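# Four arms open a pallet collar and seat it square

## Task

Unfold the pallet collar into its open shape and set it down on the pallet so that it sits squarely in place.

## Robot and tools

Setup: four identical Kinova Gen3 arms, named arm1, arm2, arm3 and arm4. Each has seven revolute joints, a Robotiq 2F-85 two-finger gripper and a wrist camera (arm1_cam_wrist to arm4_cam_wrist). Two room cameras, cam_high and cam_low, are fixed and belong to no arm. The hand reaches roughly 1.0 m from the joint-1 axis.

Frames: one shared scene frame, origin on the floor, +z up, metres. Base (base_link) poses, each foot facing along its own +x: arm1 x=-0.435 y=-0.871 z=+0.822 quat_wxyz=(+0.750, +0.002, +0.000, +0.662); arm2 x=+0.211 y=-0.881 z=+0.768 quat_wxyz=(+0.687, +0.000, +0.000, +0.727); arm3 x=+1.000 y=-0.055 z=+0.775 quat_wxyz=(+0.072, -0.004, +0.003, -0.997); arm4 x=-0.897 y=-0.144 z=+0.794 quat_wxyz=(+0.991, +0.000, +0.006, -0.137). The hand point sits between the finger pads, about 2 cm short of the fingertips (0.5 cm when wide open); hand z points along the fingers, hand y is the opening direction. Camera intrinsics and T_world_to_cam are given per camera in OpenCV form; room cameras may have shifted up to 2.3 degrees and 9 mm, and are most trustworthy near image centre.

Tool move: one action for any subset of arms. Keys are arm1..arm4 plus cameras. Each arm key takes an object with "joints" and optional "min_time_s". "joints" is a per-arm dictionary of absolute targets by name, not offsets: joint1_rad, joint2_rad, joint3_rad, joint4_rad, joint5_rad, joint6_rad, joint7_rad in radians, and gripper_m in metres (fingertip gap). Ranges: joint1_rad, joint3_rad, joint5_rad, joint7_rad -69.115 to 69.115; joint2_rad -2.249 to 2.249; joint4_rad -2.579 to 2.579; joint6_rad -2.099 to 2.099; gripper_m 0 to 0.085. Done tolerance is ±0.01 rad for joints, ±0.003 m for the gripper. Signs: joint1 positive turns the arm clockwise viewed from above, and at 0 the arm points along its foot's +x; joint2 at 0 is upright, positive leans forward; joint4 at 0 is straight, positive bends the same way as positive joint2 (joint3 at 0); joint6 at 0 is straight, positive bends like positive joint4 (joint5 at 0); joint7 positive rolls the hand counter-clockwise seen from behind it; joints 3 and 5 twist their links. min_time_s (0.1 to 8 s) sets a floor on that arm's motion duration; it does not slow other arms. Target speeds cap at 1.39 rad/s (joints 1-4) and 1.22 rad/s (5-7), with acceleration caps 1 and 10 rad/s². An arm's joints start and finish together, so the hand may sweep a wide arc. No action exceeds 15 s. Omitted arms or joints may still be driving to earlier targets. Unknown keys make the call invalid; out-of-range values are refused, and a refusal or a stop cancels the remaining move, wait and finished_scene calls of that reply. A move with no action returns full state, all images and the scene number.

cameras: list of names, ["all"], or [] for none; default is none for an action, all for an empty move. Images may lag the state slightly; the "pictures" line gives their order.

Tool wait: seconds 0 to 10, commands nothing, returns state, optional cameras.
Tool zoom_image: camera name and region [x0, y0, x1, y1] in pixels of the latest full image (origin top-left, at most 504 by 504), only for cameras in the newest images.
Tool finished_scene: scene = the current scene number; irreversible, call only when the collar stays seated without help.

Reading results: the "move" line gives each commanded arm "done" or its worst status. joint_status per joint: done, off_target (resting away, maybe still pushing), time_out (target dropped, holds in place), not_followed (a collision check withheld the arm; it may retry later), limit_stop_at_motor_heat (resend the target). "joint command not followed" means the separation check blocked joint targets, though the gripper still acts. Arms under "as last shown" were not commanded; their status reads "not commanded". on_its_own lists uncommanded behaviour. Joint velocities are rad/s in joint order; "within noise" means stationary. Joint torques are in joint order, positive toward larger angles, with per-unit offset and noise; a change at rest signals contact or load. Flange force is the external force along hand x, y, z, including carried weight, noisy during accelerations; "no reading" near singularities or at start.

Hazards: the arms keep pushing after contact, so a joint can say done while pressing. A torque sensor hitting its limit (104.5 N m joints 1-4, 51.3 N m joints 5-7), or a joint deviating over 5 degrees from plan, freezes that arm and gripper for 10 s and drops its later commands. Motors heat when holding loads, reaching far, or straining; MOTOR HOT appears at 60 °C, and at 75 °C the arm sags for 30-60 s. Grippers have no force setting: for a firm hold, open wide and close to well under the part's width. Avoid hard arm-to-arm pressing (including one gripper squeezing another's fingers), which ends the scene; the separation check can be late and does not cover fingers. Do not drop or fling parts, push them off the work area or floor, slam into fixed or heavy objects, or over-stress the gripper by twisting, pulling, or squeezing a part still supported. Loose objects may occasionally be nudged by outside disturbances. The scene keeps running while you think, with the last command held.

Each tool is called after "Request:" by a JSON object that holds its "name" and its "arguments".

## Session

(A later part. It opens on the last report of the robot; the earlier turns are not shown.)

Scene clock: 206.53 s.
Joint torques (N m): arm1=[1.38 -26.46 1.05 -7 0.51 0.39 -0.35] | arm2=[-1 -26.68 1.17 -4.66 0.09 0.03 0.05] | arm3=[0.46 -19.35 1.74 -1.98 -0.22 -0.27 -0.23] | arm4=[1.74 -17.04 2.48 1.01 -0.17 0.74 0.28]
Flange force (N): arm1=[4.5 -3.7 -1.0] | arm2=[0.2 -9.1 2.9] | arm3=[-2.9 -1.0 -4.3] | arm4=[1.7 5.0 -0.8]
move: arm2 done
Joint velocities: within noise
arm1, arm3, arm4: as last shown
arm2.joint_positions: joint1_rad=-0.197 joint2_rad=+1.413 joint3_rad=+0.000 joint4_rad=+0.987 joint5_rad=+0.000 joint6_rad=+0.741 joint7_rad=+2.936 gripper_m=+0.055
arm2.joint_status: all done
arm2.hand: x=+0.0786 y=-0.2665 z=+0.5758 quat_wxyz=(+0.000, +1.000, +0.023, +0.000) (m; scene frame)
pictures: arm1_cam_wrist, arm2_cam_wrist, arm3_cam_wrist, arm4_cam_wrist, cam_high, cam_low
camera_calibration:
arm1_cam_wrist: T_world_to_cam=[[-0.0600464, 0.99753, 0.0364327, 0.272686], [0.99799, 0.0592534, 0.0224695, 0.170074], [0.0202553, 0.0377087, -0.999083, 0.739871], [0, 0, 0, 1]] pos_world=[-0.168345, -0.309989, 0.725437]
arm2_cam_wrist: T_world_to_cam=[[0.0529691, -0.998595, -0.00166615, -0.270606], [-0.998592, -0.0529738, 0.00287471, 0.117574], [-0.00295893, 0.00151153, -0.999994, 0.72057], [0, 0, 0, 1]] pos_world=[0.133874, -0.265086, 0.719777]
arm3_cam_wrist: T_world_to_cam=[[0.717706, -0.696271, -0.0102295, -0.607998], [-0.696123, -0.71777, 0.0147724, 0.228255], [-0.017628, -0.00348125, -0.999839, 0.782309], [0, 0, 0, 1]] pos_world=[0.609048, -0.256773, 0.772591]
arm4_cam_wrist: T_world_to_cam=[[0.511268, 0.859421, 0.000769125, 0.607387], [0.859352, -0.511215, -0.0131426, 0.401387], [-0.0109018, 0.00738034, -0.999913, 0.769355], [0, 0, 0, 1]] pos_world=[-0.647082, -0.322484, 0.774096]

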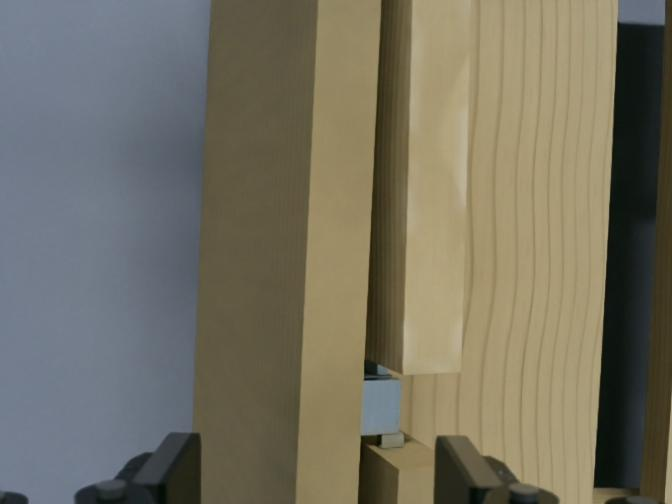

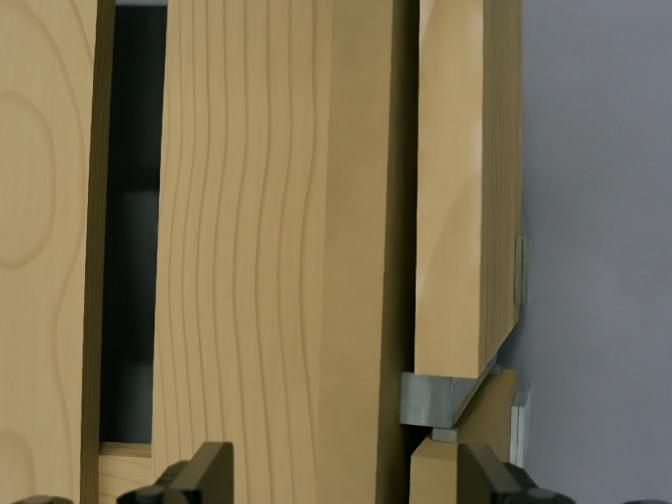

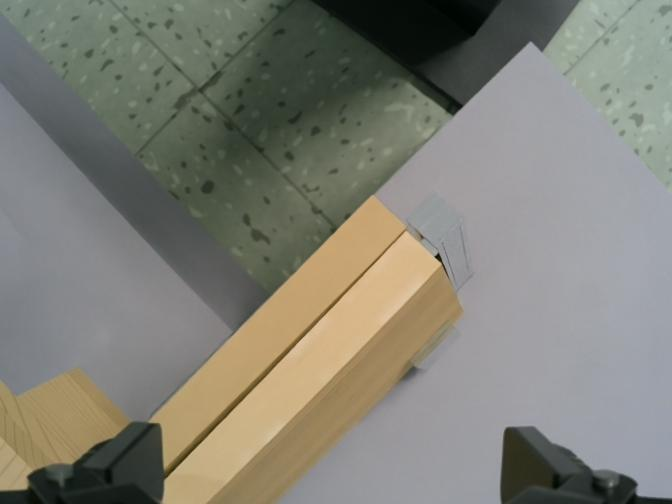

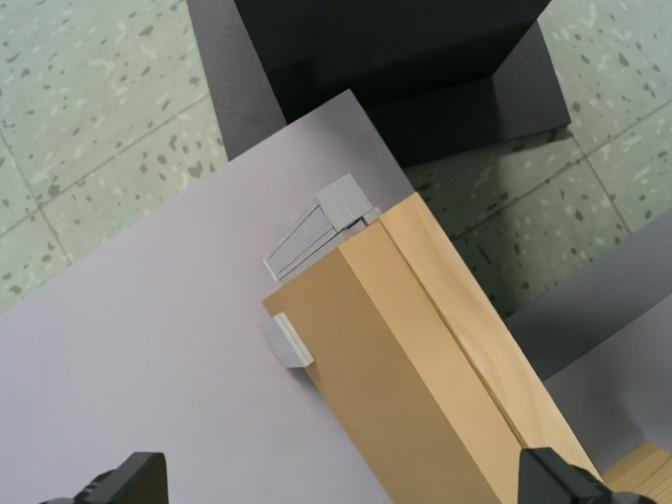

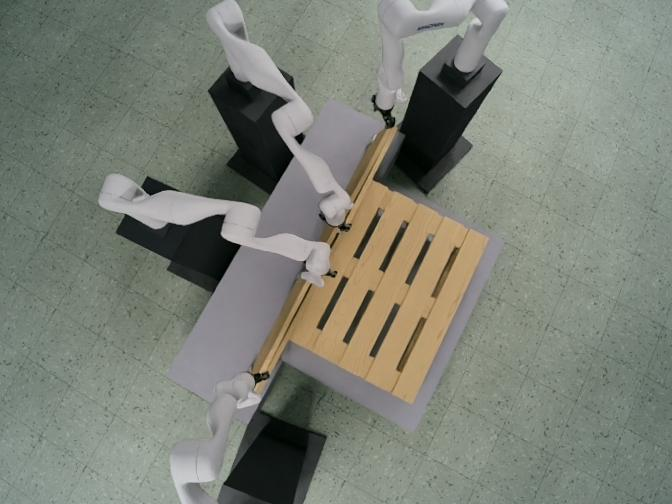

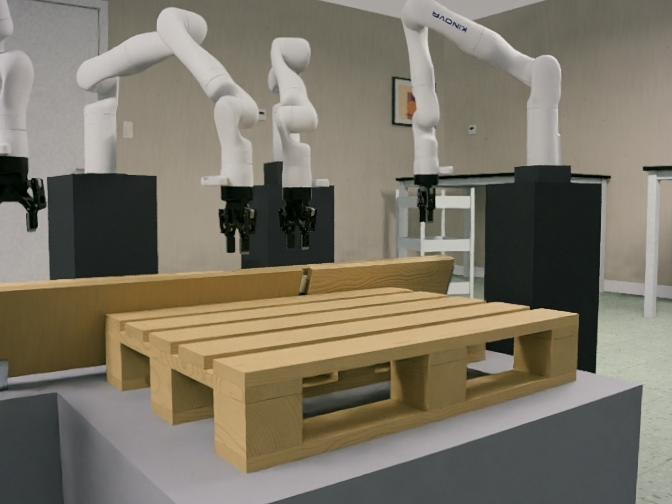

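Request:
{"name": "zoom_image", "arguments": {"camera": "cam_low", "region": [200, 175, 340, 275]}}

Request:
{"name": "zoom_image", "arguments": {"camera": "cam_low", "region": [215, 195, 275, 260]}}

Request:
{"name": "zoom_image", "arguments": {"camera": "cam_low", "region": [270, 195, 330, 260]}}

Request:
{"name": "zoom_image", "arguments": {"camera": "arm1_cam_wrist", "region": [400, 404, 560, 504]}}

Scaled by 3.600 from the camera's 672x504 image, which has a finer 960x720 frame.

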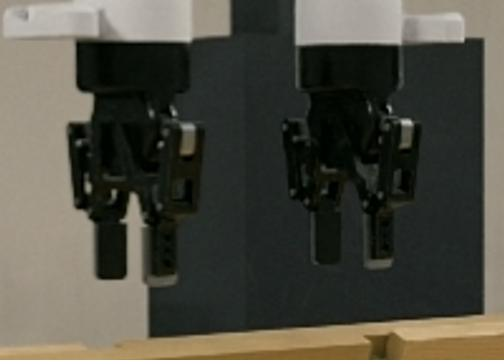

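Scaled by 7.754 from the camera's 672x504 image, which has a finer 960x720 frame.

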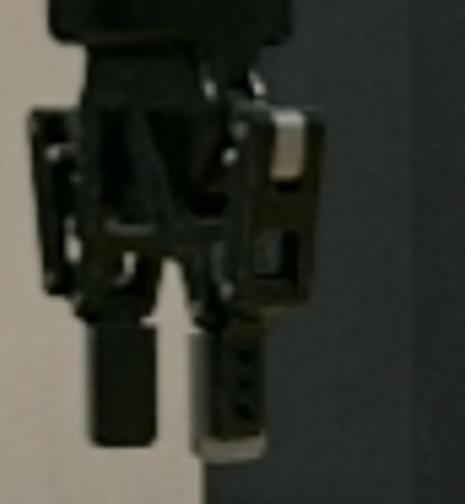

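Scaled by 7.754 from the camera's 672x504 image, which has a finer 960x720 frame.

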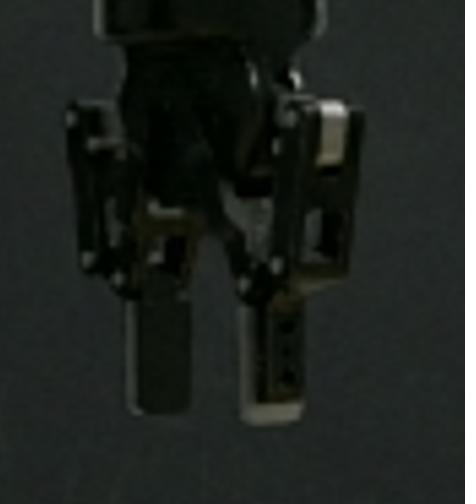

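Scaled by 3.150.

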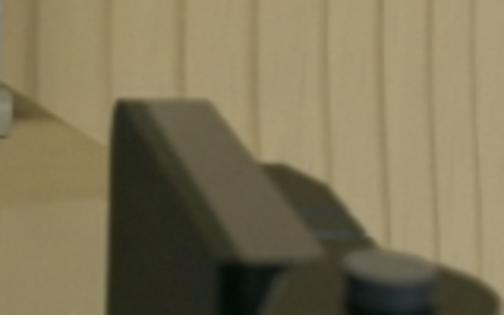

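Request:
{"name": "move", "arguments": {"arm1": {"joints": {"joint1_rad": 0.3577, "joint2_rad": 1.7009, "joint4_rad": 0.6114, "joint6_rad": 0.8293, "joint7_rad": 0.5297}, "min_time_s": 1.0}, "arm2": {"joints": {"joint1_rad": -0.1881, "joint2_rad": 1.4677, "joint4_rad": 0.9724, "joint6_rad": 0.7015, "joint7_rad": 2.944}, "min_time_s": 1.0}, "cameras": ["arm1_cam_wrist", "arm2_cam_wrist"]}}

Request:
{"name": "zoom_image", "arguments": {"camera": "arm1_cam_wrist", "region": [180, 344, 480, 504]}}

Request:
{"name": "zoom_image", "arguments": {"camera": "arm2_cam_wrist", "region": [220, 344, 520, 504]}}

Scene clock: 237.57 s.
Joint torques (N m): arm1=[1.36 -26.41 1.04 -7.07 0.5 0.4 -0.34] | arm2=[-0.9 -26.55 1.02 -4.47 0.12 0.02 0.05] | arm3=[0.47 -19.31 1.74 -2 -0.25 -0.26 -0.24] | arm4=[1.75 -17.01 2.54 0.98 -0.18 0.72 0.29]
Flange force (N): arm1=[4.8 -4.3 -1.7] | arm2=[0.2 -8.7 3.2] | arm3=[-2.8 -1.0 -4.4] | arm4=[1.7 5.0 -0.9]
move: arm1 done; arm2 done
Joint velocities: within noise
arm1.joint_positions: joint1_rad=+0.358 joint2_rad=+1.701 joint3_rad=+0.000 joint4_rad=+0.611 joint5_rad=+0.000 joint6_rad=+0.829 joint7_rad=+0.530 gripper_m=+0.055
arm1.joint_status: all done
arm1.hand: x=-0.1124 y=-0.3064 z=+0.5298 quat_wxyz=(+0.001, +0.024, -1.000, -0.002) (m; scene frame)
arm2.joint_positions: joint1_rad=-0.188 joint2_rad=+1.468 joint3_rad=+0.000 joint4_rad=+0.972 joint5_rad=+0.000 joint6_rad=+0.701 joint7_rad=+2.944 gripper_m=+0.055
arm2.joint_status: all done
arm2.hand: x=+0.0854 y=-0.2715 z=+0.5449 quat_wxyz=(+0.000, +1.000, +0.023, +0.000) (m; scene frame)
arm3, arm4: as last shown
pictures: arm1_cam_wrist, arm2_cam_wrist
camera_calibration:
arm1_cam_wrist: T_world_to_cam=[[-0.0600481, 0.997527, 0.0365324, 0.274146], [0.99799, 0.0592528, 0.0224755, 0.171227], [0.0202552, 0.0378085, -0.99908, 0.692338], [0, 0, 0, 1]] pos_world=[-0.168445, -0.30979, 0.677837]
arm2_cam_wrist: T_world_to_cam=[[0.0527692, -0.998606, -0.00156741, -0.276048], [-0.998602, -0.0527736, 0.00288315, 0.124138], [-0.00296185, 0.00141308, -0.999995, 0.689672], [0, 0, 0, 1]] pos_world=[0.140574, -0.270087, 0.688877]

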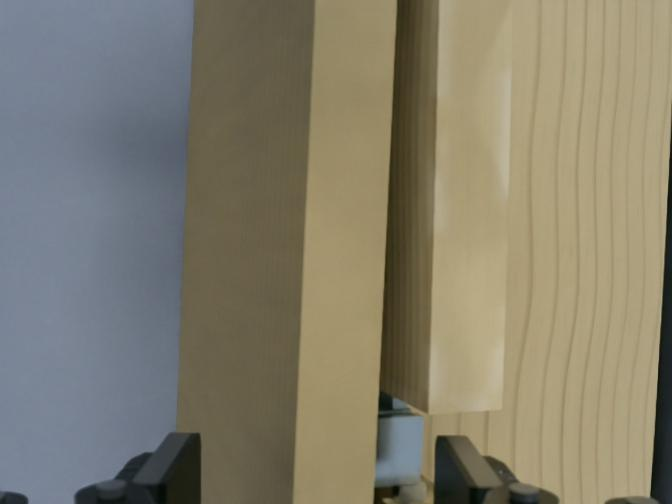

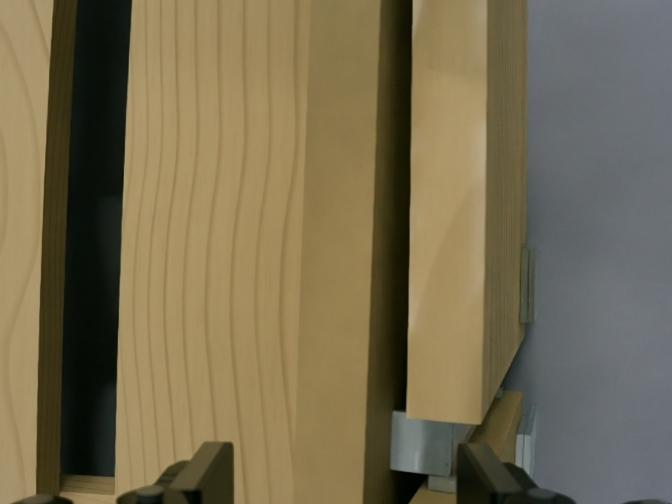

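Scaled by 1.680.

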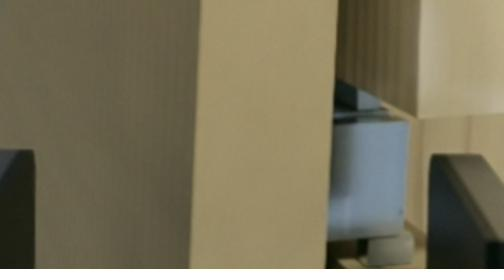

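Scaled by 1.680.

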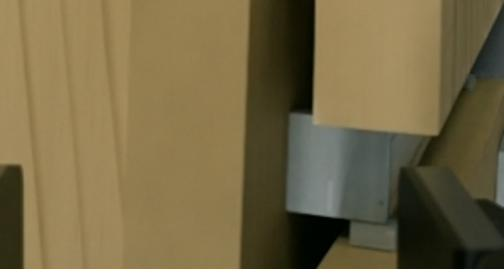

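Request:
{"name": "move", "arguments": {"arm1": {"joints": {"joint1_rad": 0.3556, "joint2_rad": 1.7199, "joint4_rad": 0.5903, "joint6_rad": 0.8314, "joint7_rad": 0.5276}, "min_time_s": 0.8}, "arm2": {"joints": {"joint1_rad": -0.1873, "joint2_rad": 1.496, "joint4_rad": 0.9487, "joint6_rad": 0.6969, "joint7_rad": 2.944}, "min_time_s": 0.8}, "cameras": ["arm1_cam_wrist", "arm2_cam_wrist"]}}

Request:
{"name": "zoom_image", "arguments": {"camera": "arm1_cam_wrist", "region": [320, 384, 520, 504]}}

Request:
{"name": "zoom_image", "arguments": {"camera": "arm2_cam_wrist", "region": [340, 384, 540, 504]}}

Scene clock: 243.93 s.
Joint torques (N m): arm1=[1.35 -26.33 1.02 -7.11 0.48 0.39 -0.37] | arm2=[-0.94 -26.57 1.09 -4.47 0.16 -0.05 0.08] | arm3=[0.48 -19.36 1.73 -2 -0.22 -0.25 -0.23] | arm4=[1.73 -17 2.53 0.99 -0.16 0.75 0.28]
Flange force (N): arm1=[5.0 -4.7 -2.0] | arm2=[0.2 -8.9 3.3] | arm3=[-2.8 -1.0 -4.3] | arm4=[1.8 5.0 -0.9]
move: arm1 done; arm2 done
Joint velocities: within noise
arm1.joint_positions: joint1_rad=+0.356 joint2_rad=+1.720 joint3_rad=+0.000 joint4_rad=+0.590 joint5_rad=+0.000 joint6_rad=+0.831 joint7_rad=+0.528 gripper_m=+0.055
arm1.joint_status: all done
arm1.hand: x=-0.1139 y=-0.3063 z=+0.5223 quat_wxyz=(+0.001, +0.024, -1.000, -0.002) (m; scene frame)
arm2.joint_positions: joint1_rad=-0.187 joint2_rad=+1.496 joint3_rad=+0.000 joint4_rad=+0.949 joint5_rad=+0.000 joint6_rad=+0.697 joint7_rad=+2.944 gripper_m=+0.055
arm2.joint_status: all done
arm2.hand: x=+0.0859 y=-0.2715 z=+0.5321 quat_wxyz=(+0.000, +1.000, +0.023, +0.000) (m; scene frame)
arm3, arm4: as last shown
pictures: arm1_cam_wrist, arm2_cam_wrist
camera_calibration:
arm1_cam_wrist: T_world_to_cam=[[-0.0599461, 0.997536, 0.0364405, 0.274308], [0.997998, 0.0591568, 0.022367, 0.172929], [0.0201562, 0.0377083, -0.999085, 0.684927], [0, 0, 0, 1]] pos_world=[-0.169944, -0.309689, 0.670437]
arm2_cam_wrist: T_world_to_cam=[[0.0520698, -0.998642, -0.00156607, -0.276006], [-0.998639, -0.052074, 0.0027943, 0.124928], [-0.00287206, 0.00141844, -0.999995, 0.676862], [0, 0, 0, 1]] pos_world=[0.141073, -0.270086, 0.676077]

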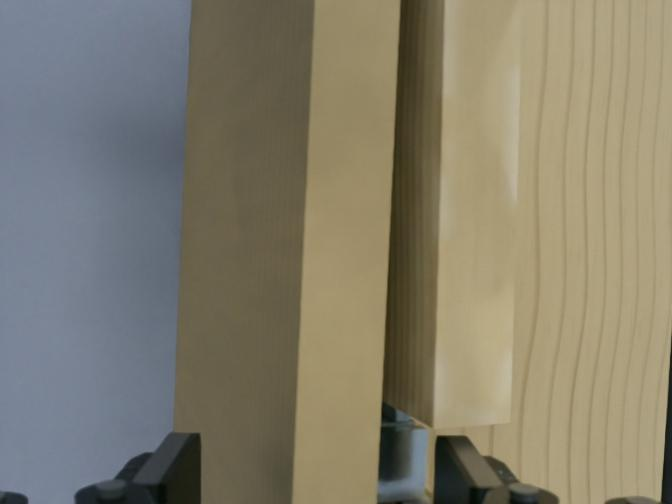

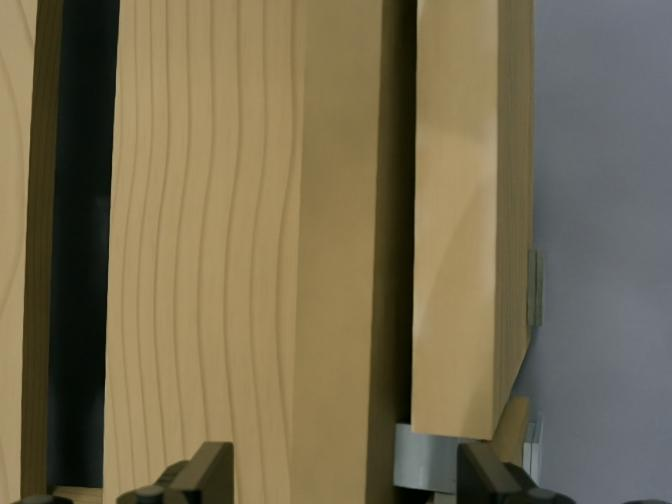

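Scaled by 2.520.

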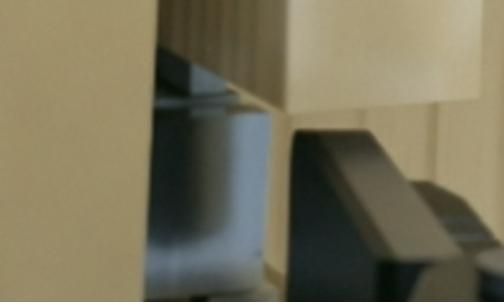

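Scaled by 2.520.

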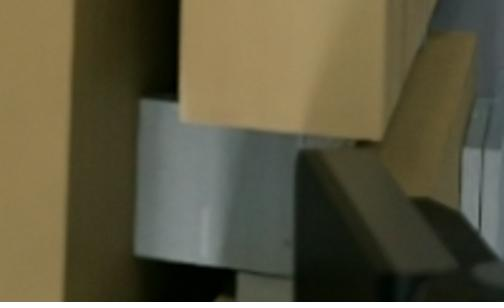

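Request:
{"name": "move", "arguments": {"arm1": {"joints": {"joint1_rad": 0.3577, "joint2_rad": 1.7368, "joint4_rad": 0.5645, "joint6_rad": 0.8403, "joint7_rad": 0.5297, "gripper_m": 0.038}, "min_time_s": 0.8}, "arm2": {"joints": {"joint1_rad": -0.1883, "joint2_rad": 1.528, "joint4_rad": 0.9202, "joint6_rad": 0.6934, "joint7_rad": 2.943, "gripper_m": 0.038}, "min_time_s": 0.8}, "cameras": ["arm1_cam_wrist", "arm2_cam_wrist", "cam_low"]}}

Scene clock: 253.57 s.
Joint torques (N m): arm1=[1.38 -26.35 1.03 -7.12 0.52 0.4 -0.36] | arm2=[-0.86 -26.65 1.09 -4.44 0.12 0.02 0.05] | arm3=[0.46 -19.33 1.76 -2 -0.21 -0.24 -0.24] | arm4=[1.8 -17.04 2.52 0.98 -0.17 0.75 0.29]
Flange force (N): arm1=[5.1 -4.7 -2.0] | arm2=[0.1 -8.9 3.7] | arm3=[-2.7 -1.0 -4.3] | arm4=[1.9 5.1 -0.8]
move: arm1 done; arm2 done
Joint velocities: within noise
arm1.joint_positions: joint1_rad=+0.358 joint2_rad=+1.737 joint3_rad=+0.000 joint4_rad=+0.564 joint5_rad=+0.000 joint6_rad=+0.840 joint7_rad=+0.530 gripper_m=+0.038
arm1.joint_status: all done
arm1.hand: x=-0.1124 y=-0.3062 z=+0.5174 quat_wxyz=(+0.001, +0.024, -1.000, -0.002) (m; scene frame)
arm2.joint_positions: joint1_rad=-0.188 joint2_rad=+1.528 joint3_rad=+0.000 joint4_rad=+0.920 joint5_rad=+0.000 joint6_rad=+0.693 joint7_rad=+2.943 gripper_m=+0.038
arm2.joint_status: all done
arm2.hand: x=+0.0853 y=-0.2716 z=+0.5180 quat_wxyz=(+0.000, +1.000, +0.023, +0.000) (m; scene frame)
arm3, arm4: as last shown
pictures: arm1_cam_wrist, arm2_cam_wrist, cam_low
camera_calibration:
arm1_cam_wrist: T_world_to_cam=[[-0.0600481, 0.997527, 0.0365324, 0.274495], [0.99799, 0.0592528, 0.0224755, 0.171498], [0.0202552, 0.0378085, -0.99908, 0.680045], [0, 0, 0, 1]] pos_world=[-0.168445, -0.30969, 0.665537]
arm2_cam_wrist: T_world_to_cam=[[0.0520698, -0.998642, -0.00156607, -0.276197], [-0.998639, -0.052074, 0.0027943, 0.124357], [-0.00287206, 0.00141844, -0.999995, 0.662761], [0, 0, 0, 1]] pos_world=[0.140473, -0.270286, 0.661977]

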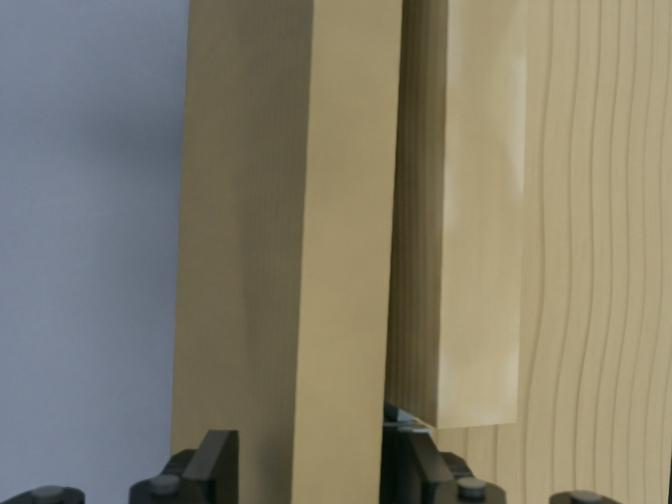

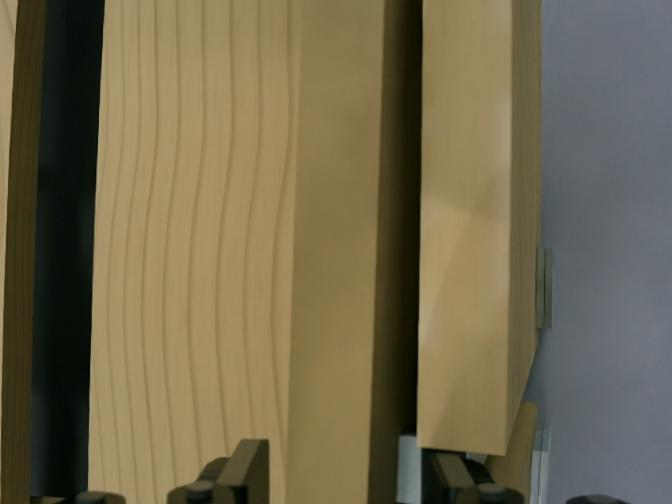

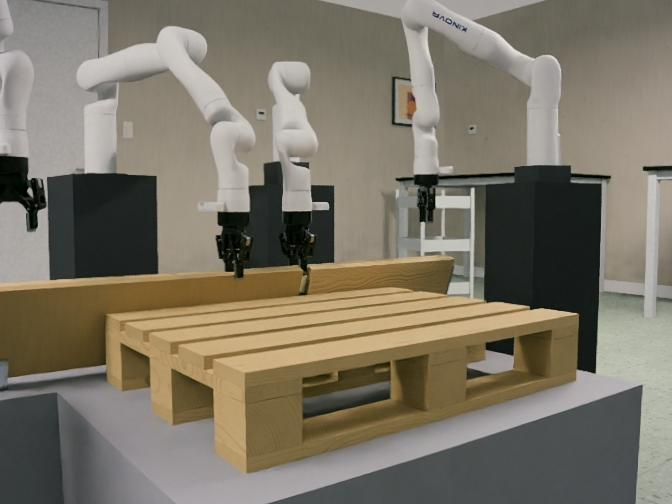

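Request:
{"name": "move", "arguments": {"arm1": {"joints": {"joint1_rad": 0.4056, "joint2_rad": 1.6151, "joint4_rad": 0.9331, "joint6_rad": 0.5934, "joint7_rad": 0.5776}, "min_time_s": 3.0}, "arm2": {"joints": {"joint1_rad": -0.2149, "joint2_rad": 1.4377, "joint4_rad": 1.2292, "joint6_rad": 0.4747, "joint7_rad": 2.9164}, "min_time_s": 3.0}, "cameras": ["arm1_cam_wrist", "arm2_cam_wrist", "arm3_cam_wrist", "arm4_cam_wrist", "cam_low"]}}

Scene clock: 262.33 s.
Joint torques (N m): arm1=[-3.72 0.04 -3.43 1.16 -0.53 0.73 -0.22] | arm2=[-0.95 -24.67 1.1 -2.67 0.12 0 0.12] | arm3=[0.46 -19.34 1.75 -2.01 -0.23 -0.25 -0.24] | arm4=[1.76 -17.1 2.58 0.96 -0.17 0.73 0.29]
Flange force (N): arm1=[0.3 -11.3 -45.0] | arm2=[0.5 -7.2 3.1] | arm3=[-2.7 -1.0 -4.3] | arm4=[1.9 5.0 -0.7]
move: arm1 done; arm2 done
Joint velocities: within noise
arm1.joint_positions: joint1_rad=+0.406 joint2_rad=+1.615 joint3_rad=+0.000 joint4_rad=+0.933 joint5_rad=+0.000 joint6_rad=+0.593 joint7_rad=+0.578 gripper_m=+0.038
arm1.joint_status: all done
arm1.hand: x=-0.1125 y=-0.3681 z=+0.5172 quat_wxyz=(+0.001, +0.024, -1.000, -0.002) (m; scene frame)
arm2.joint_positions: joint1_rad=-0.215 joint2_rad=+1.438 joint3_rad=+0.000 joint4_rad=+1.229 joint5_rad=+0.000 joint6_rad=+0.475 joint7_rad=+2.916 gripper_m=+0.038
arm2.joint_status: all done
arm2.hand: x=+0.0853 y=-0.3336 z=+0.5179 quat_wxyz=(+0.000, +1.000, +0.023, +0.000) (m; scene frame)
arm3, arm4: as last shown
pictures: arm1_cam_wrist, arm2_cam_wrist, arm3_cam_wrist, arm4_cam_wrist, cam_low
camera_calibration:
arm1_cam_wrist: T_world_to_cam=[[-0.0599452, 0.99754, 0.0363348, 0.3364], [0.997996, 0.0591545, 0.0224608, 0.175246], [0.0202562, 0.0376084, -0.999087, 0.682019], [0, 0, 0, 1]] pos_world=[-0.168544, -0.371589, 0.665237]
arm2_cam_wrist: T_world_to_cam=[[0.0520712, -0.998642, -0.00157128, -0.338015], [-0.998639, -0.0520756, 0.00289414, 0.121167], [-0.00297204, 0.00141844, -0.999995, 0.662863], [0, 0, 0, 1]] pos_world=[0.140573, -0.332186, 0.661977]
arm3_cam_wrist: T_world_to_cam=[[0.717706, -0.696271, -0.0102295, -0.607998], [-0.696123, -0.71777, 0.0147724, 0.228255], [-0.017628, -0.00348125, -0.999839, 0.782309], [0, 0, 0, 1]] pos_world=[0.609048, -0.256773, 0.772591]
arm4_cam_wrist: T_world_to_cam=[[0.511268, 0.859421, 0.000769125, 0.607387], [0.859352, -0.511215, -0.0131426, 0.401387], [-0.0109018, 0.00738034, -0.999913, 0.769355], [0, 0, 0, 1]] pos_world=[-0.647082, -0.322484, 0.774096]

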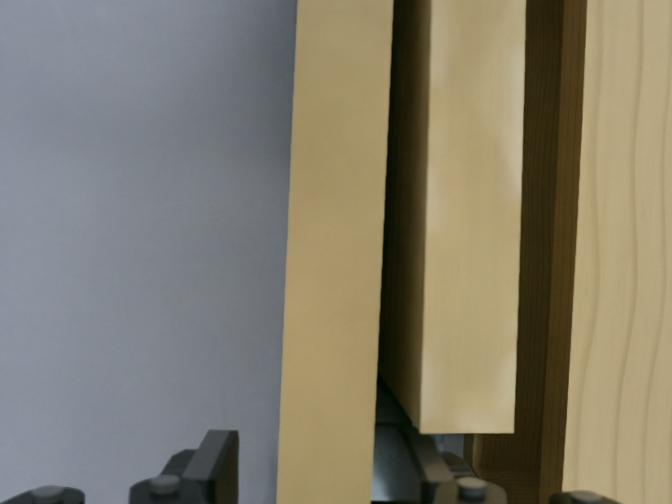

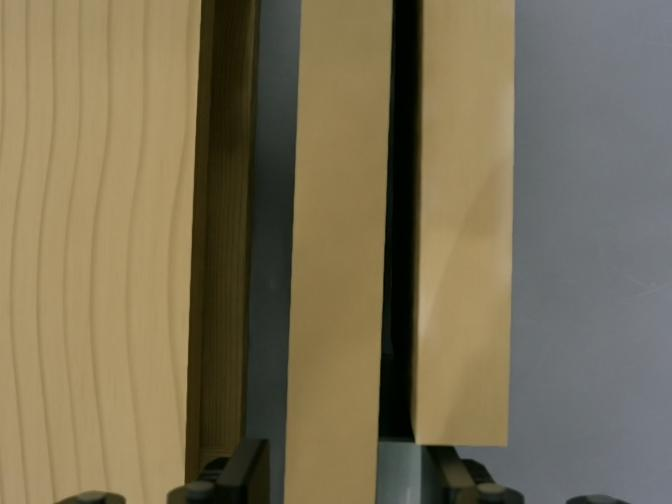

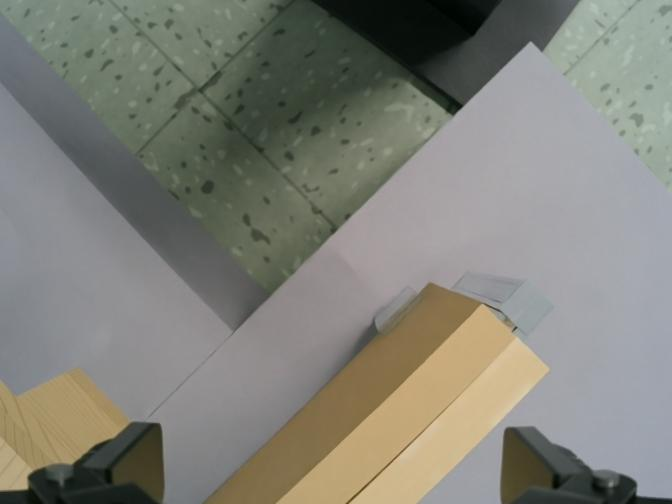

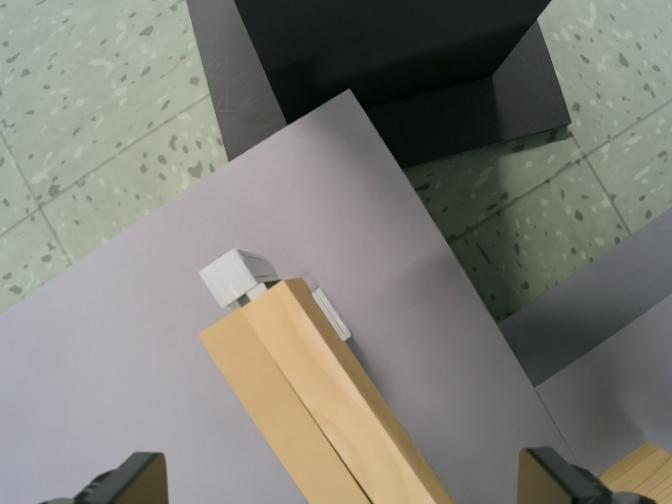

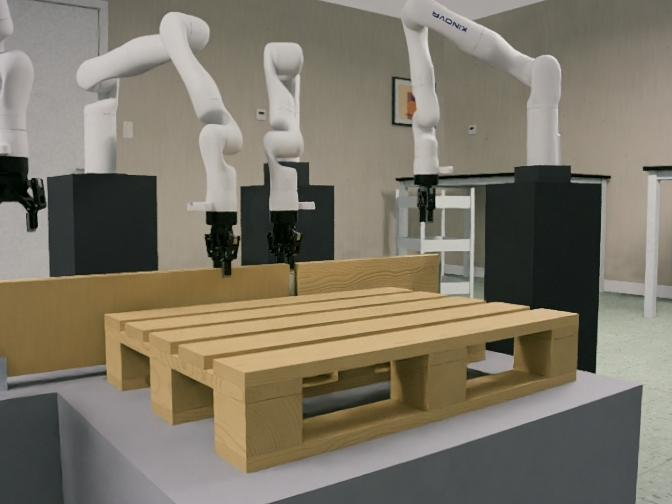

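Request:
{"name": "move", "arguments": {"arm1": {"joints": {"joint1_rad": 0.4039, "joint2_rad": 1.6034, "joint4_rad": 0.9387, "joint6_rad": 0.5995, "joint7_rad": 0.5759}, "min_time_s": 0.6}, "arm2": {"joints": {"joint1_rad": -0.2137, "joint2_rad": 1.4292, "joint4_rad": 1.2265, "joint6_rad": 0.4859, "joint7_rad": 2.9176}, "min_time_s": 0.6}}}

Request:
{"name": "move", "arguments": {"arm1": {"joints": {"gripper_m": 0.0}}, "arm2": {"joints": {"gripper_m": 0.0}}, "cameras": ["arm1_cam_wrist", "arm2_cam_wrist"]}}

Scene clock: 270.70 s.
Joint torques (N m): arm1=[1.38 -24.91 1.05 -5.63 0.52 0.38 -0.34] | arm2=[-0.89 -24.92 1.02 -2.84 0.13 -0.01 0.07] | arm3=[0.49 -19.35 1.72 -1.98 -0.22 -0.24 -0.23] | arm4=[1.78 -17.07 2.51 1.02 -0.16 0.76 0.28]
Flange force (N): arm1=[4.6 -2.8 -1.5] | arm2=[0.4 -7.2 3.3] | arm3=[-2.8 -1.0 -4.2] | arm4=[1.8 5.1 -0.7]
move: arm1 done; arm2 done
Joint velocities: within noise
arm1.joint_positions: joint1_rad=+0.404 joint2_rad=+1.603 joint3_rad=+0.000 joint4_rad=+0.939 joint5_rad=+0.000 joint6_rad=+0.599 joint7_rad=+0.576 gripper_m=+0.038
arm1.joint_status: all done
arm1.hand: x=-0.1125 y=-0.3660 z=+0.5232 quat_wxyz=(+0.001, +0.024, -1.000, -0.002) (m; scene frame)
arm2.joint_positions: joint1_rad=-0.214 joint2_rad=+1.429 joint3_rad=+0.000 joint4_rad=+1.226 joint5_rad=+0.000 joint6_rad=+0.486 joint7_rad=+2.918 gripper_m=+0.038
arm2.joint_status: all done
arm2.hand: x=+0.0853 y=-0.3309 z=+0.5231 quat_wxyz=(+0.000, +1.000, +0.023, +0.000) (m; scene frame)
arm3, arm4: as last shown
pictures: none

Scene clock: 271.50 s.
Joint torques (N m): arm1=[0.57 -22.34 0.63 -6.59 0.84 -1.26 0.3] | arm2=[-1.1 -23.17 1.87 -5.26 1.06 -2.28 0.85] | arm3=[0.51 -19.34 1.74 -1.96 -0.21 -0.24 -0.22] | arm4=[1.75 -17.03 2.56 1 -0.15 0.74 0.25]
Flange force (N): arm1=[6.2 -5.6 -10.0] | arm2=[0.5 -1.6 -5.9] | arm3=[-2.9 -0.9 -4.3] | arm4=[1.8 5.0 -0.8]
move: arm1 off_target; arm2 off_target
Joint velocities: within noise
arm1.joint_positions: joint1_rad=+0.404 joint2_rad=+1.603 joint3_rad=+0.000 joint4_rad=+0.939 joint5_rad=+0.000 joint6_rad=+0.600 joint7_rad=+0.576 gripper_m=+0.018
arm1.joint_status: gripper_m off_target (ended at +0.018, target +0.000)
arm1.hand: x=-0.1125 y=-0.3660 z=+0.5233 quat_wxyz=(+0.001, +0.024, -1.000, -0.002) (m; scene frame)
arm2.joint_positions: joint1_rad=-0.214 joint2_rad=+1.429 joint3_rad=+0.000 joint4_rad=+1.226 joint5_rad=+0.000 joint6_rad=+0.486 joint7_rad=+2.918 gripper_m=+0.018
arm2.joint_status: gripper_m off_target (ended at +0.018, target +0.000)
arm2.hand: x=+0.0853 y=-0.3308 z=+0.5232 quat_wxyz=(+0.000, +1.000, +0.023, +0.000) (m; scene frame)
arm3.joint_positions: joint1_rad=-0.416 joint2_rad=+1.153 joint3_rad=+0.000 joint4_rad=+1.643 joint5_rad=+0.000 joint6_rad=+0.346 joint7_rad=+1.800 gripper_m=+0.085
arm3.joint_status: not commanded
arm3.hand: x=+0.5693 y=-0.2945 z=+0.6259 quat_wxyz=(+0.004, -0.923, -0.385, +0.003) (m; scene frame)
arm4.joint_positions: joint1_rad=+0.265 joint2_rad=+1.143 joint3_rad=+0.000 joint4_rad=+2.080 joint5_rad=+0.000 joint6_rad=-0.081 joint7_rad=+1.570 gripper_m=+0.085
arm4.joint_status: not commanded
arm4.hand: x=-0.6059 y=-0.3488 z=+0.6246 quat_wxyz=(+0.006, -0.267, -0.964, +0.001) (m; scene frame)
pictures: arm1_cam_wrist, arm2_cam_wrist
camera_calibration:
arm1_cam_wrist: T_world_to_cam=[[-0.060146, 0.997525, 0.0364309, 0.33398], [0.997984, 0.059353, 0.0224723, 0.175049], [0.0202544, 0.037709, -0.999083, 0.688069], [0, 0, 0, 1]] pos_world=[-0.168545, -0.369489, 0.671337]
arm2_cam_wrist: T_world_to_cam=[[0.0519713, -0.998647, -0.00187138, -0.334991], [-0.998644, -0.0519766, 0.00288015, 0.12124], [-0.00297352, 0.00171915, -0.999994, 0.668257], [0, 0, 0, 1]] pos_world=[0.140473, -0.329385, 0.667277]

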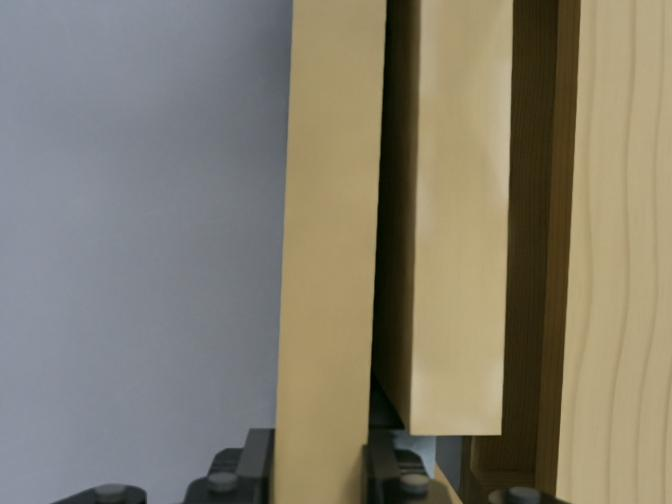

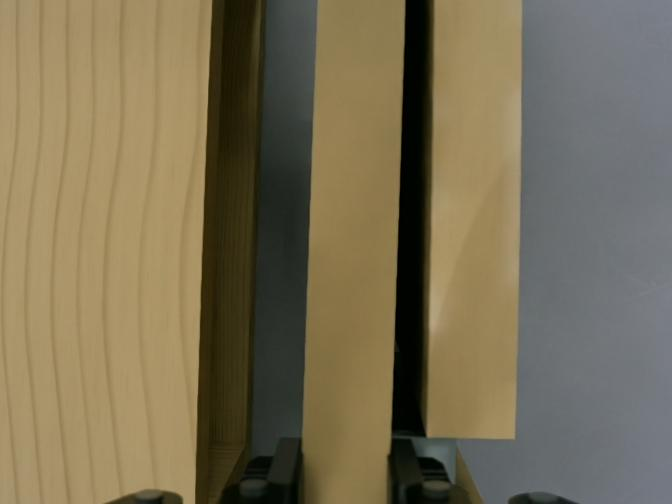

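Request:
{"name": "move", "arguments": {"arm1": {"joints": {"joint1_rad": 0.4039, "joint2_rad": 1.5914, "joint4_rad": 0.9513, "joint6_rad": 0.5989, "joint7_rad": 0.5759}, "min_time_s": 0.8}, "arm2": {"joints": {"joint1_rad": -0.2137, "joint2_rad": 1.4182, "joint4_rad": 1.2352, "joint6_rad": 0.4882, "joint7_rad": 2.9176}, "min_time_s": 0.8}}}

Request:
{"name": "move", "arguments": {"arm1": {"joints": {"joint1_rad": 0.4841, "joint2_rad": 1.5177, "joint4_rad": 1.2328, "joint6_rad": 0.3911, "joint7_rad": 0.6562}, "min_time_s": 3.0}, "cameras": ["all"]}}

Scene clock: 281.20 s.
Joint torques (N m): arm1=[0.79 -39.59 1.07 -9.67 0.74 0.4 0.08] | arm2=[-0.94 -39.5 1.91 -6.29 0.68 0.27 0.46] | arm3=[0.47 -19.38 1.73 -1.98 -0.22 -0.25 -0.26] | arm4=[1.73 -16.99 2.52 0.99 -0.15 0.73 0.28]
Flange force (N): arm1=[3.4 -1.6 23.9] | arm2=[-0.3 -7.8 30.0] | arm3=[-2.9 -1.1 -4.2] | arm4=[1.8 4.9 -0.9]
move: arm1 done; arm2 done
Joint velocities: within noise
arm1.joint_positions: joint1_rad=+0.404 joint2_rad=+1.591 joint3_rad=+0.000 joint4_rad=+0.951 joint5_rad=+0.000 joint6_rad=+0.599 joint7_rad=+0.576 gripper_m=+0.018
arm1.joint_status: all done
arm1.hand: x=-0.1125 y=-0.3660 z=+0.5281 quat_wxyz=(+0.001, +0.024, -1.000, -0.002) (m; scene frame)
arm2.joint_positions: joint1_rad=-0.214 joint2_rad=+1.418 joint3_rad=+0.000 joint4_rad=+1.235 joint5_rad=+0.000 joint6_rad=+0.488 joint7_rad=+2.918 gripper_m=+0.018
arm2.joint_status: all done
arm2.hand: x=+0.0853 y=-0.3309 z=+0.5280 quat_wxyz=(+0.000, +1.000, +0.023, +0.000) (m; scene frame)
arm3, arm4: as last shown
pictures: none

Scene clock: 284.50 s.
Joint torques (N m): arm1=[-0.54 -32.95 -0.37 -4 0.53 1.94 0.05] | arm2=[1.27 -40.65 4.08 -6.29 0.79 0.66 0.04] | arm3=[0.45 -19.34 1.73 -1.98 -0.21 -0.27 -0.23] | arm4=[1.72 -17.04 2.56 0.99 -0.19 0.75 0.27]
Flange force (N): arm1=[-0.4 0.0 21.7] | arm2=[-3.4 -7.2 32.7] | arm3=[-2.9 -1.1 -4.3] | arm4=[1.8 4.9 -0.8]
move: arm1 done
Joint velocities: within noise
arm1.joint_positions: joint1_rad=+0.484 joint2_rad=+1.518 joint3_rad=+0.000 joint4_rad=+1.233 joint5_rad=+0.000 joint6_rad=+0.391 joint7_rad=+0.656 gripper_m=+0.018
arm1.joint_status: all done
arm1.hand: x=-0.1063 y=-0.4411 z=+0.5279 quat_wxyz=(+0.001, +0.024, -1.000, -0.002) (m; scene frame)
arm2, arm3, arm4: as last shown
arm2.hand: x=+0.0852 y=-0.3309 z=+0.5280 quat_wxyz=(+0.000, +1.000, +0.023, +0.000) (m; scene frame)
pictures: arm1_cam_wrist, arm2_cam_wrist, arm3_cam_wrist, arm4_cam_wrist, cam_high, cam_low
camera_calibration:
arm1_cam_wrist: T_world_to_cam=[[-0.060146, 0.997525, 0.0364309, 0.408996], [0.997984, 0.059353, 0.0224723, 0.173207], [0.0202544, 0.037709, -0.999083, 0.695467], [0, 0, 0, 1]] pos_world=[-0.162345, -0.444489, 0.676037]
arm2_cam_wrist: T_world_to_cam=[[0.052171, -0.998637, -0.00157073, -0.33541], [-0.998634, -0.0521753, 0.00289257, 0.121141], [-0.00297058, 0.00141767, -0.999995, 0.672958], [0, 0, 0, 1]] pos_world=[0.140473, -0.329586, 0.672077]
arm3_cam_wrist: T_world_to_cam=[[0.717706, -0.696271, -0.0102295, -0.607998], [-0.696123, -0.71777, 0.0147724, 0.228255], [-0.017628, -0.00348125, -0.999839, 0.782309], [0, 0, 0, 1]] pos_world=[0.609048, -0.256773, 0.772591]
arm4_cam_wrist: T_world_to_cam=[[0.511268, 0.859421, 0.000769125, 0.607387], [0.859352, -0.511215, -0.0131426, 0.401387], [-0.0109018, 0.00738034, -0.999913, 0.769355], [0, 0, 0, 1]] pos_world=[-0.647082, -0.322484, 0.774096]

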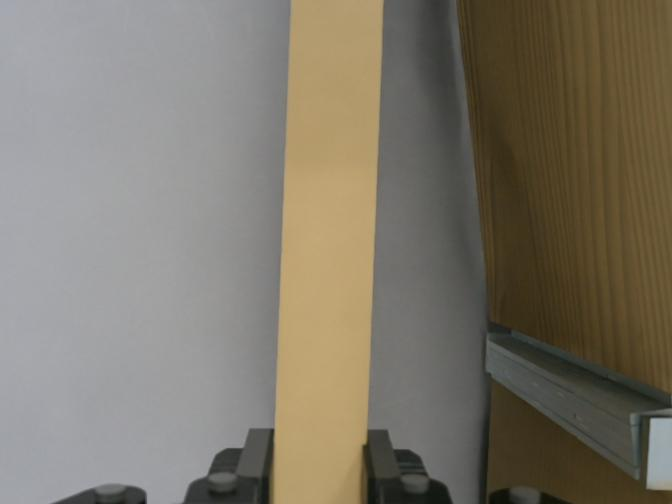

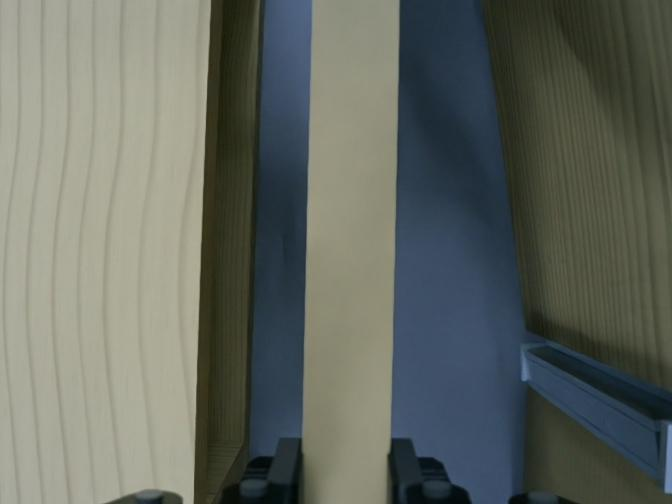

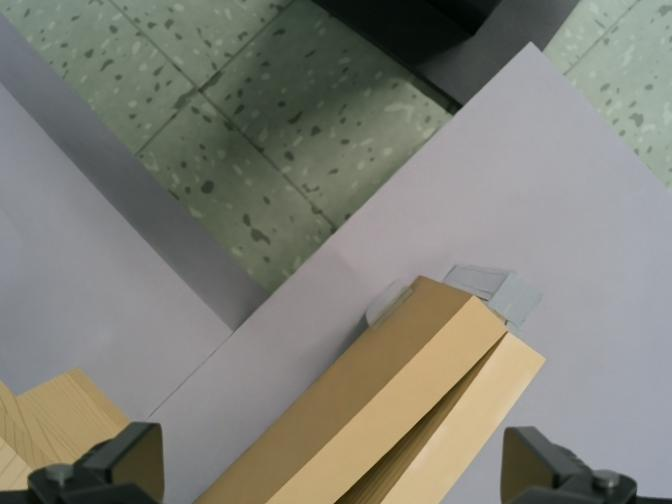

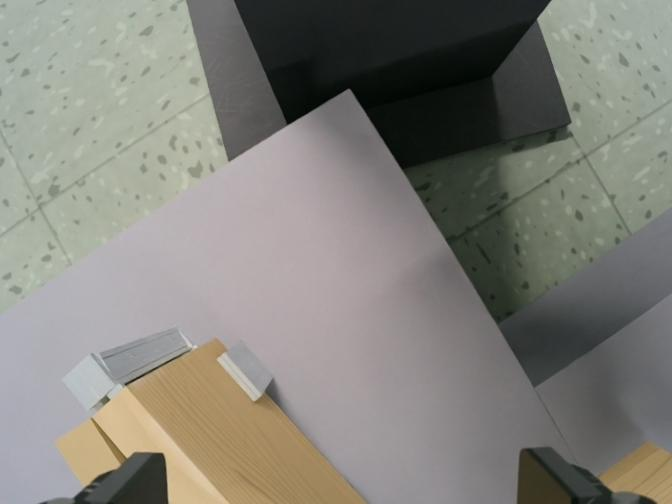

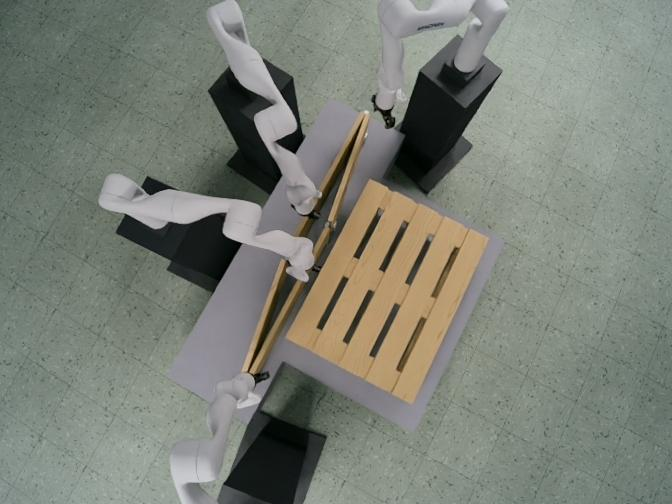

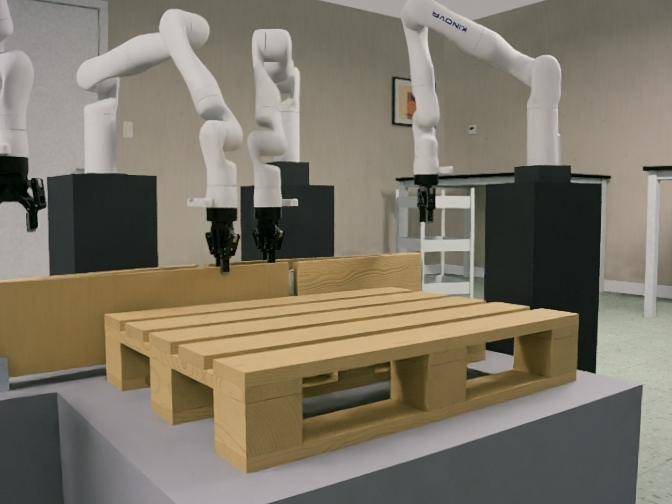

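Request:
{"name": "move", "arguments": {"arm1": {"joints": {"joint1_rad": 0.4841, "joint2_rad": 1.4256, "joint4_rad": 1.3114, "joint6_rad": 0.4046, "joint7_rad": 0.6562}, "min_time_s": 1.3}, "arm2": {"joints": {"joint1_rad": -0.2137, "joint2_rad": 1.3304, "joint4_rad": 1.2967, "joint6_rad": 0.5145, "joint7_rad": 2.9176}, "min_time_s": 1.3}, "arm3": {"joints": {"joint1_rad": -0.1953, "joint2_rad": 1.1422, "joint3_rad": 0.0, "joint4_rad": 0.8363, "joint5_rad": 0.0, "joint6_rad": 1.1631, "joint7_rad": 1.4163, "gripper_m": 0.05}}, "arm4": {"joints": {"joint1_rad": -0.1075, "joint2_rad": 0.8572, "joint3_rad": 0.0, "joint4_rad": 1.5639, "joint5_rad": 0.0, "joint6_rad": 0.7205, "joint7_rad": 1.9233, "gripper_m": 0.05}}}}

Request:
{"name": "move", "arguments": {"arm1": {"joints": {"joint2_rad": 1.3365, "joint4_rad": 1.376, "joint6_rad": 0.4291}, "min_time_s": 1.3}, "arm2": {"joints": {"joint2_rad": 1.2459, "joint4_rad": 1.3446, "joint6_rad": 0.5511}, "min_time_s": 1.3}, "cameras": ["cam_low", "cam_high"]}}

Scene clock: 313.07 s.
Joint torques (N m): arm1=[-0.35 -35.91 -0.79 -5.2 0.24 1.66 -0.1] | arm2=[1.31 -41.53 3.72 -7.26 0.65 0.32 0.08] | arm3=[0.49 -24.23 1.67 -7.22 -0.23 -0.25 -0.25] | arm4=[1.68 -20.57 2.35 -5.63 -0.15 0.78 0.27]
Flange force (N): arm1=[0.0 -0.3 26.6] | arm2=[-3.5 -6.9 33.3] | arm3=[-0.9 0.1 -4.1] | arm4=[0.9 4.1 0.0]
move: arm1 done; arm2 done; arm3 done; arm4 done
Joint velocities: within noise
arm1.joint_positions: joint1_rad=+0.484 joint2_rad=+1.426 joint3_rad=+0.000 joint4_rad=+1.311 joint5_rad=+0.000 joint6_rad=+0.405 joint7_rad=+0.656 gripper_m=+0.018
arm1.joint_status: all done
arm1.hand: x=-0.1062 y=-0.4411 z=+0.5681 quat_wxyz=(+0.001, +0.024, -1.000, -0.002) (m; scene frame)
arm2.joint_positions: joint1_rad=-0.214 joint2_rad=+1.330 joint3_rad=+0.000 joint4_rad=+1.297 joint5_rad=+0.000 joint6_rad=+0.515 joint7_rad=+2.918 gripper_m=+0.018
arm2.joint_status: all done
arm2.hand: x=+0.0853 y=-0.3309 z=+0.5683 quat_wxyz=(+0.000, +1.000, +0.023, +0.000) (m; scene frame)
arm3.joint_positions: joint1_rad=-0.195 joint2_rad=+1.142 joint3_rad=+0.000 joint4_rad=+0.836 joint5_rad=+0.000 joint6_rad=+1.163 joint7_rad=+1.416 gripper_m=+0.050
arm3.joint_status: all done
arm3.hand: x=+0.3587 y=-0.2560 z=+0.8030 quat_wxyz=(+0.003, -0.996, -0.093, +0.004) (m; scene frame)
arm4.joint_positions: joint1_rad=-0.107 joint2_rad=+0.857 joint3_rad=+0.000 joint4_rad=+1.564 joint5_rad=+0.000 joint6_rad=+0.720 joint7_rad=+1.923 gripper_m=+0.050
arm4.joint_status: all done
arm4.hand: x=-0.3834 y=-0.2560 z=+0.8000 quat_wxyz=(+0.006, +0.092, -0.996, -0.001) (m; scene frame)
pictures: none

Scene clock: 314.67 s.
Joint torques (N m): arm1=[-0.46 -36.11 -0.89 -5.6 0.2 1.69 -0.11] | arm2=[1.3 -41.11 3.64 -7.83 0.73 0.31 0.09] | arm3=[0.51 -24.24 1.67 -7.23 -0.24 -0.26 -0.25] | arm4=[1.69 -20.64 2.44 -5.57 -0.15 0.74 0.29]
Flange force (N): arm1=[-0.4 -0.3 27.4] | arm2=[-3.4 -6.7 32.3] | arm3=[-0.9 0.1 -4.1] | arm4=[0.5 4.0 0.0]
move: arm1 done; arm2 done
Joint velocities: within noise
arm1.joint_positions: joint1_rad=+0.484 joint2_rad=+1.337 joint3_rad=+0.000 joint4_rad=+1.376 joint5_rad=+0.000 joint6_rad=+0.429 joint7_rad=+0.656 gripper_m=+0.018
arm1.joint_status: all done
arm1.hand: x=-0.1061 y=-0.4413 z=+0.6080 quat_wxyz=(+0.001, +0.024, -1.000, -0.002) (m; scene frame)
arm2.joint_positions: joint1_rad=-0.214 joint2_rad=+1.246 joint3_rad=+0.000 joint4_rad=+1.345 joint5_rad=+0.000 joint6_rad=+0.551 joint7_rad=+2.918 gripper_m=+0.018
arm2.joint_status: all done
arm2.hand: x=+0.0853 y=-0.3309 z=+0.6082 quat_wxyz=(+0.000, +1.000, +0.023, +0.000) (m; scene frame)
arm3, arm4: as last shown
pictures: cam_high, cam_low

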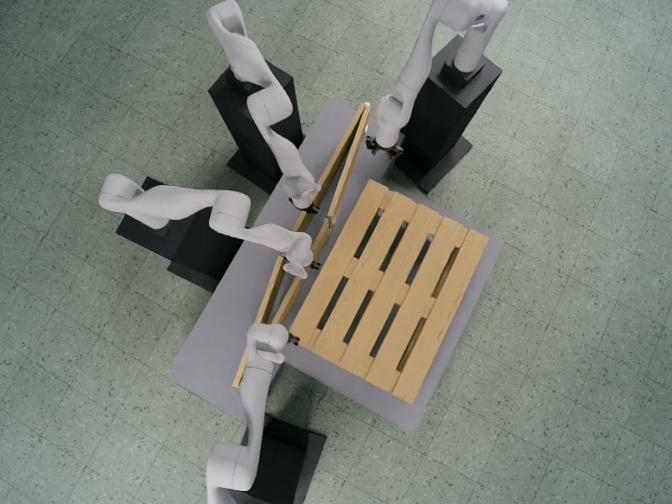

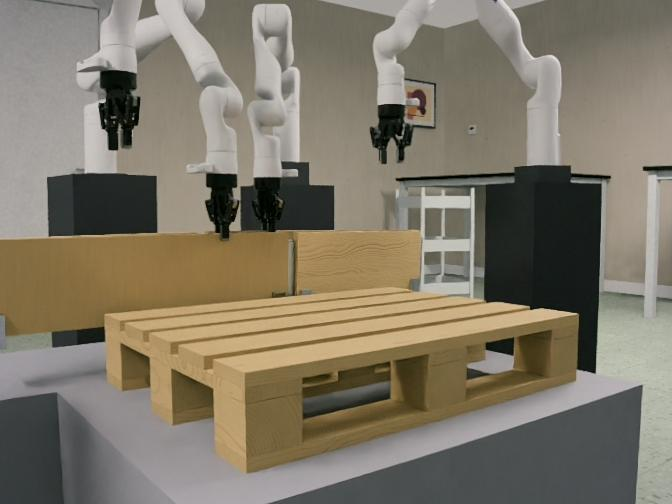

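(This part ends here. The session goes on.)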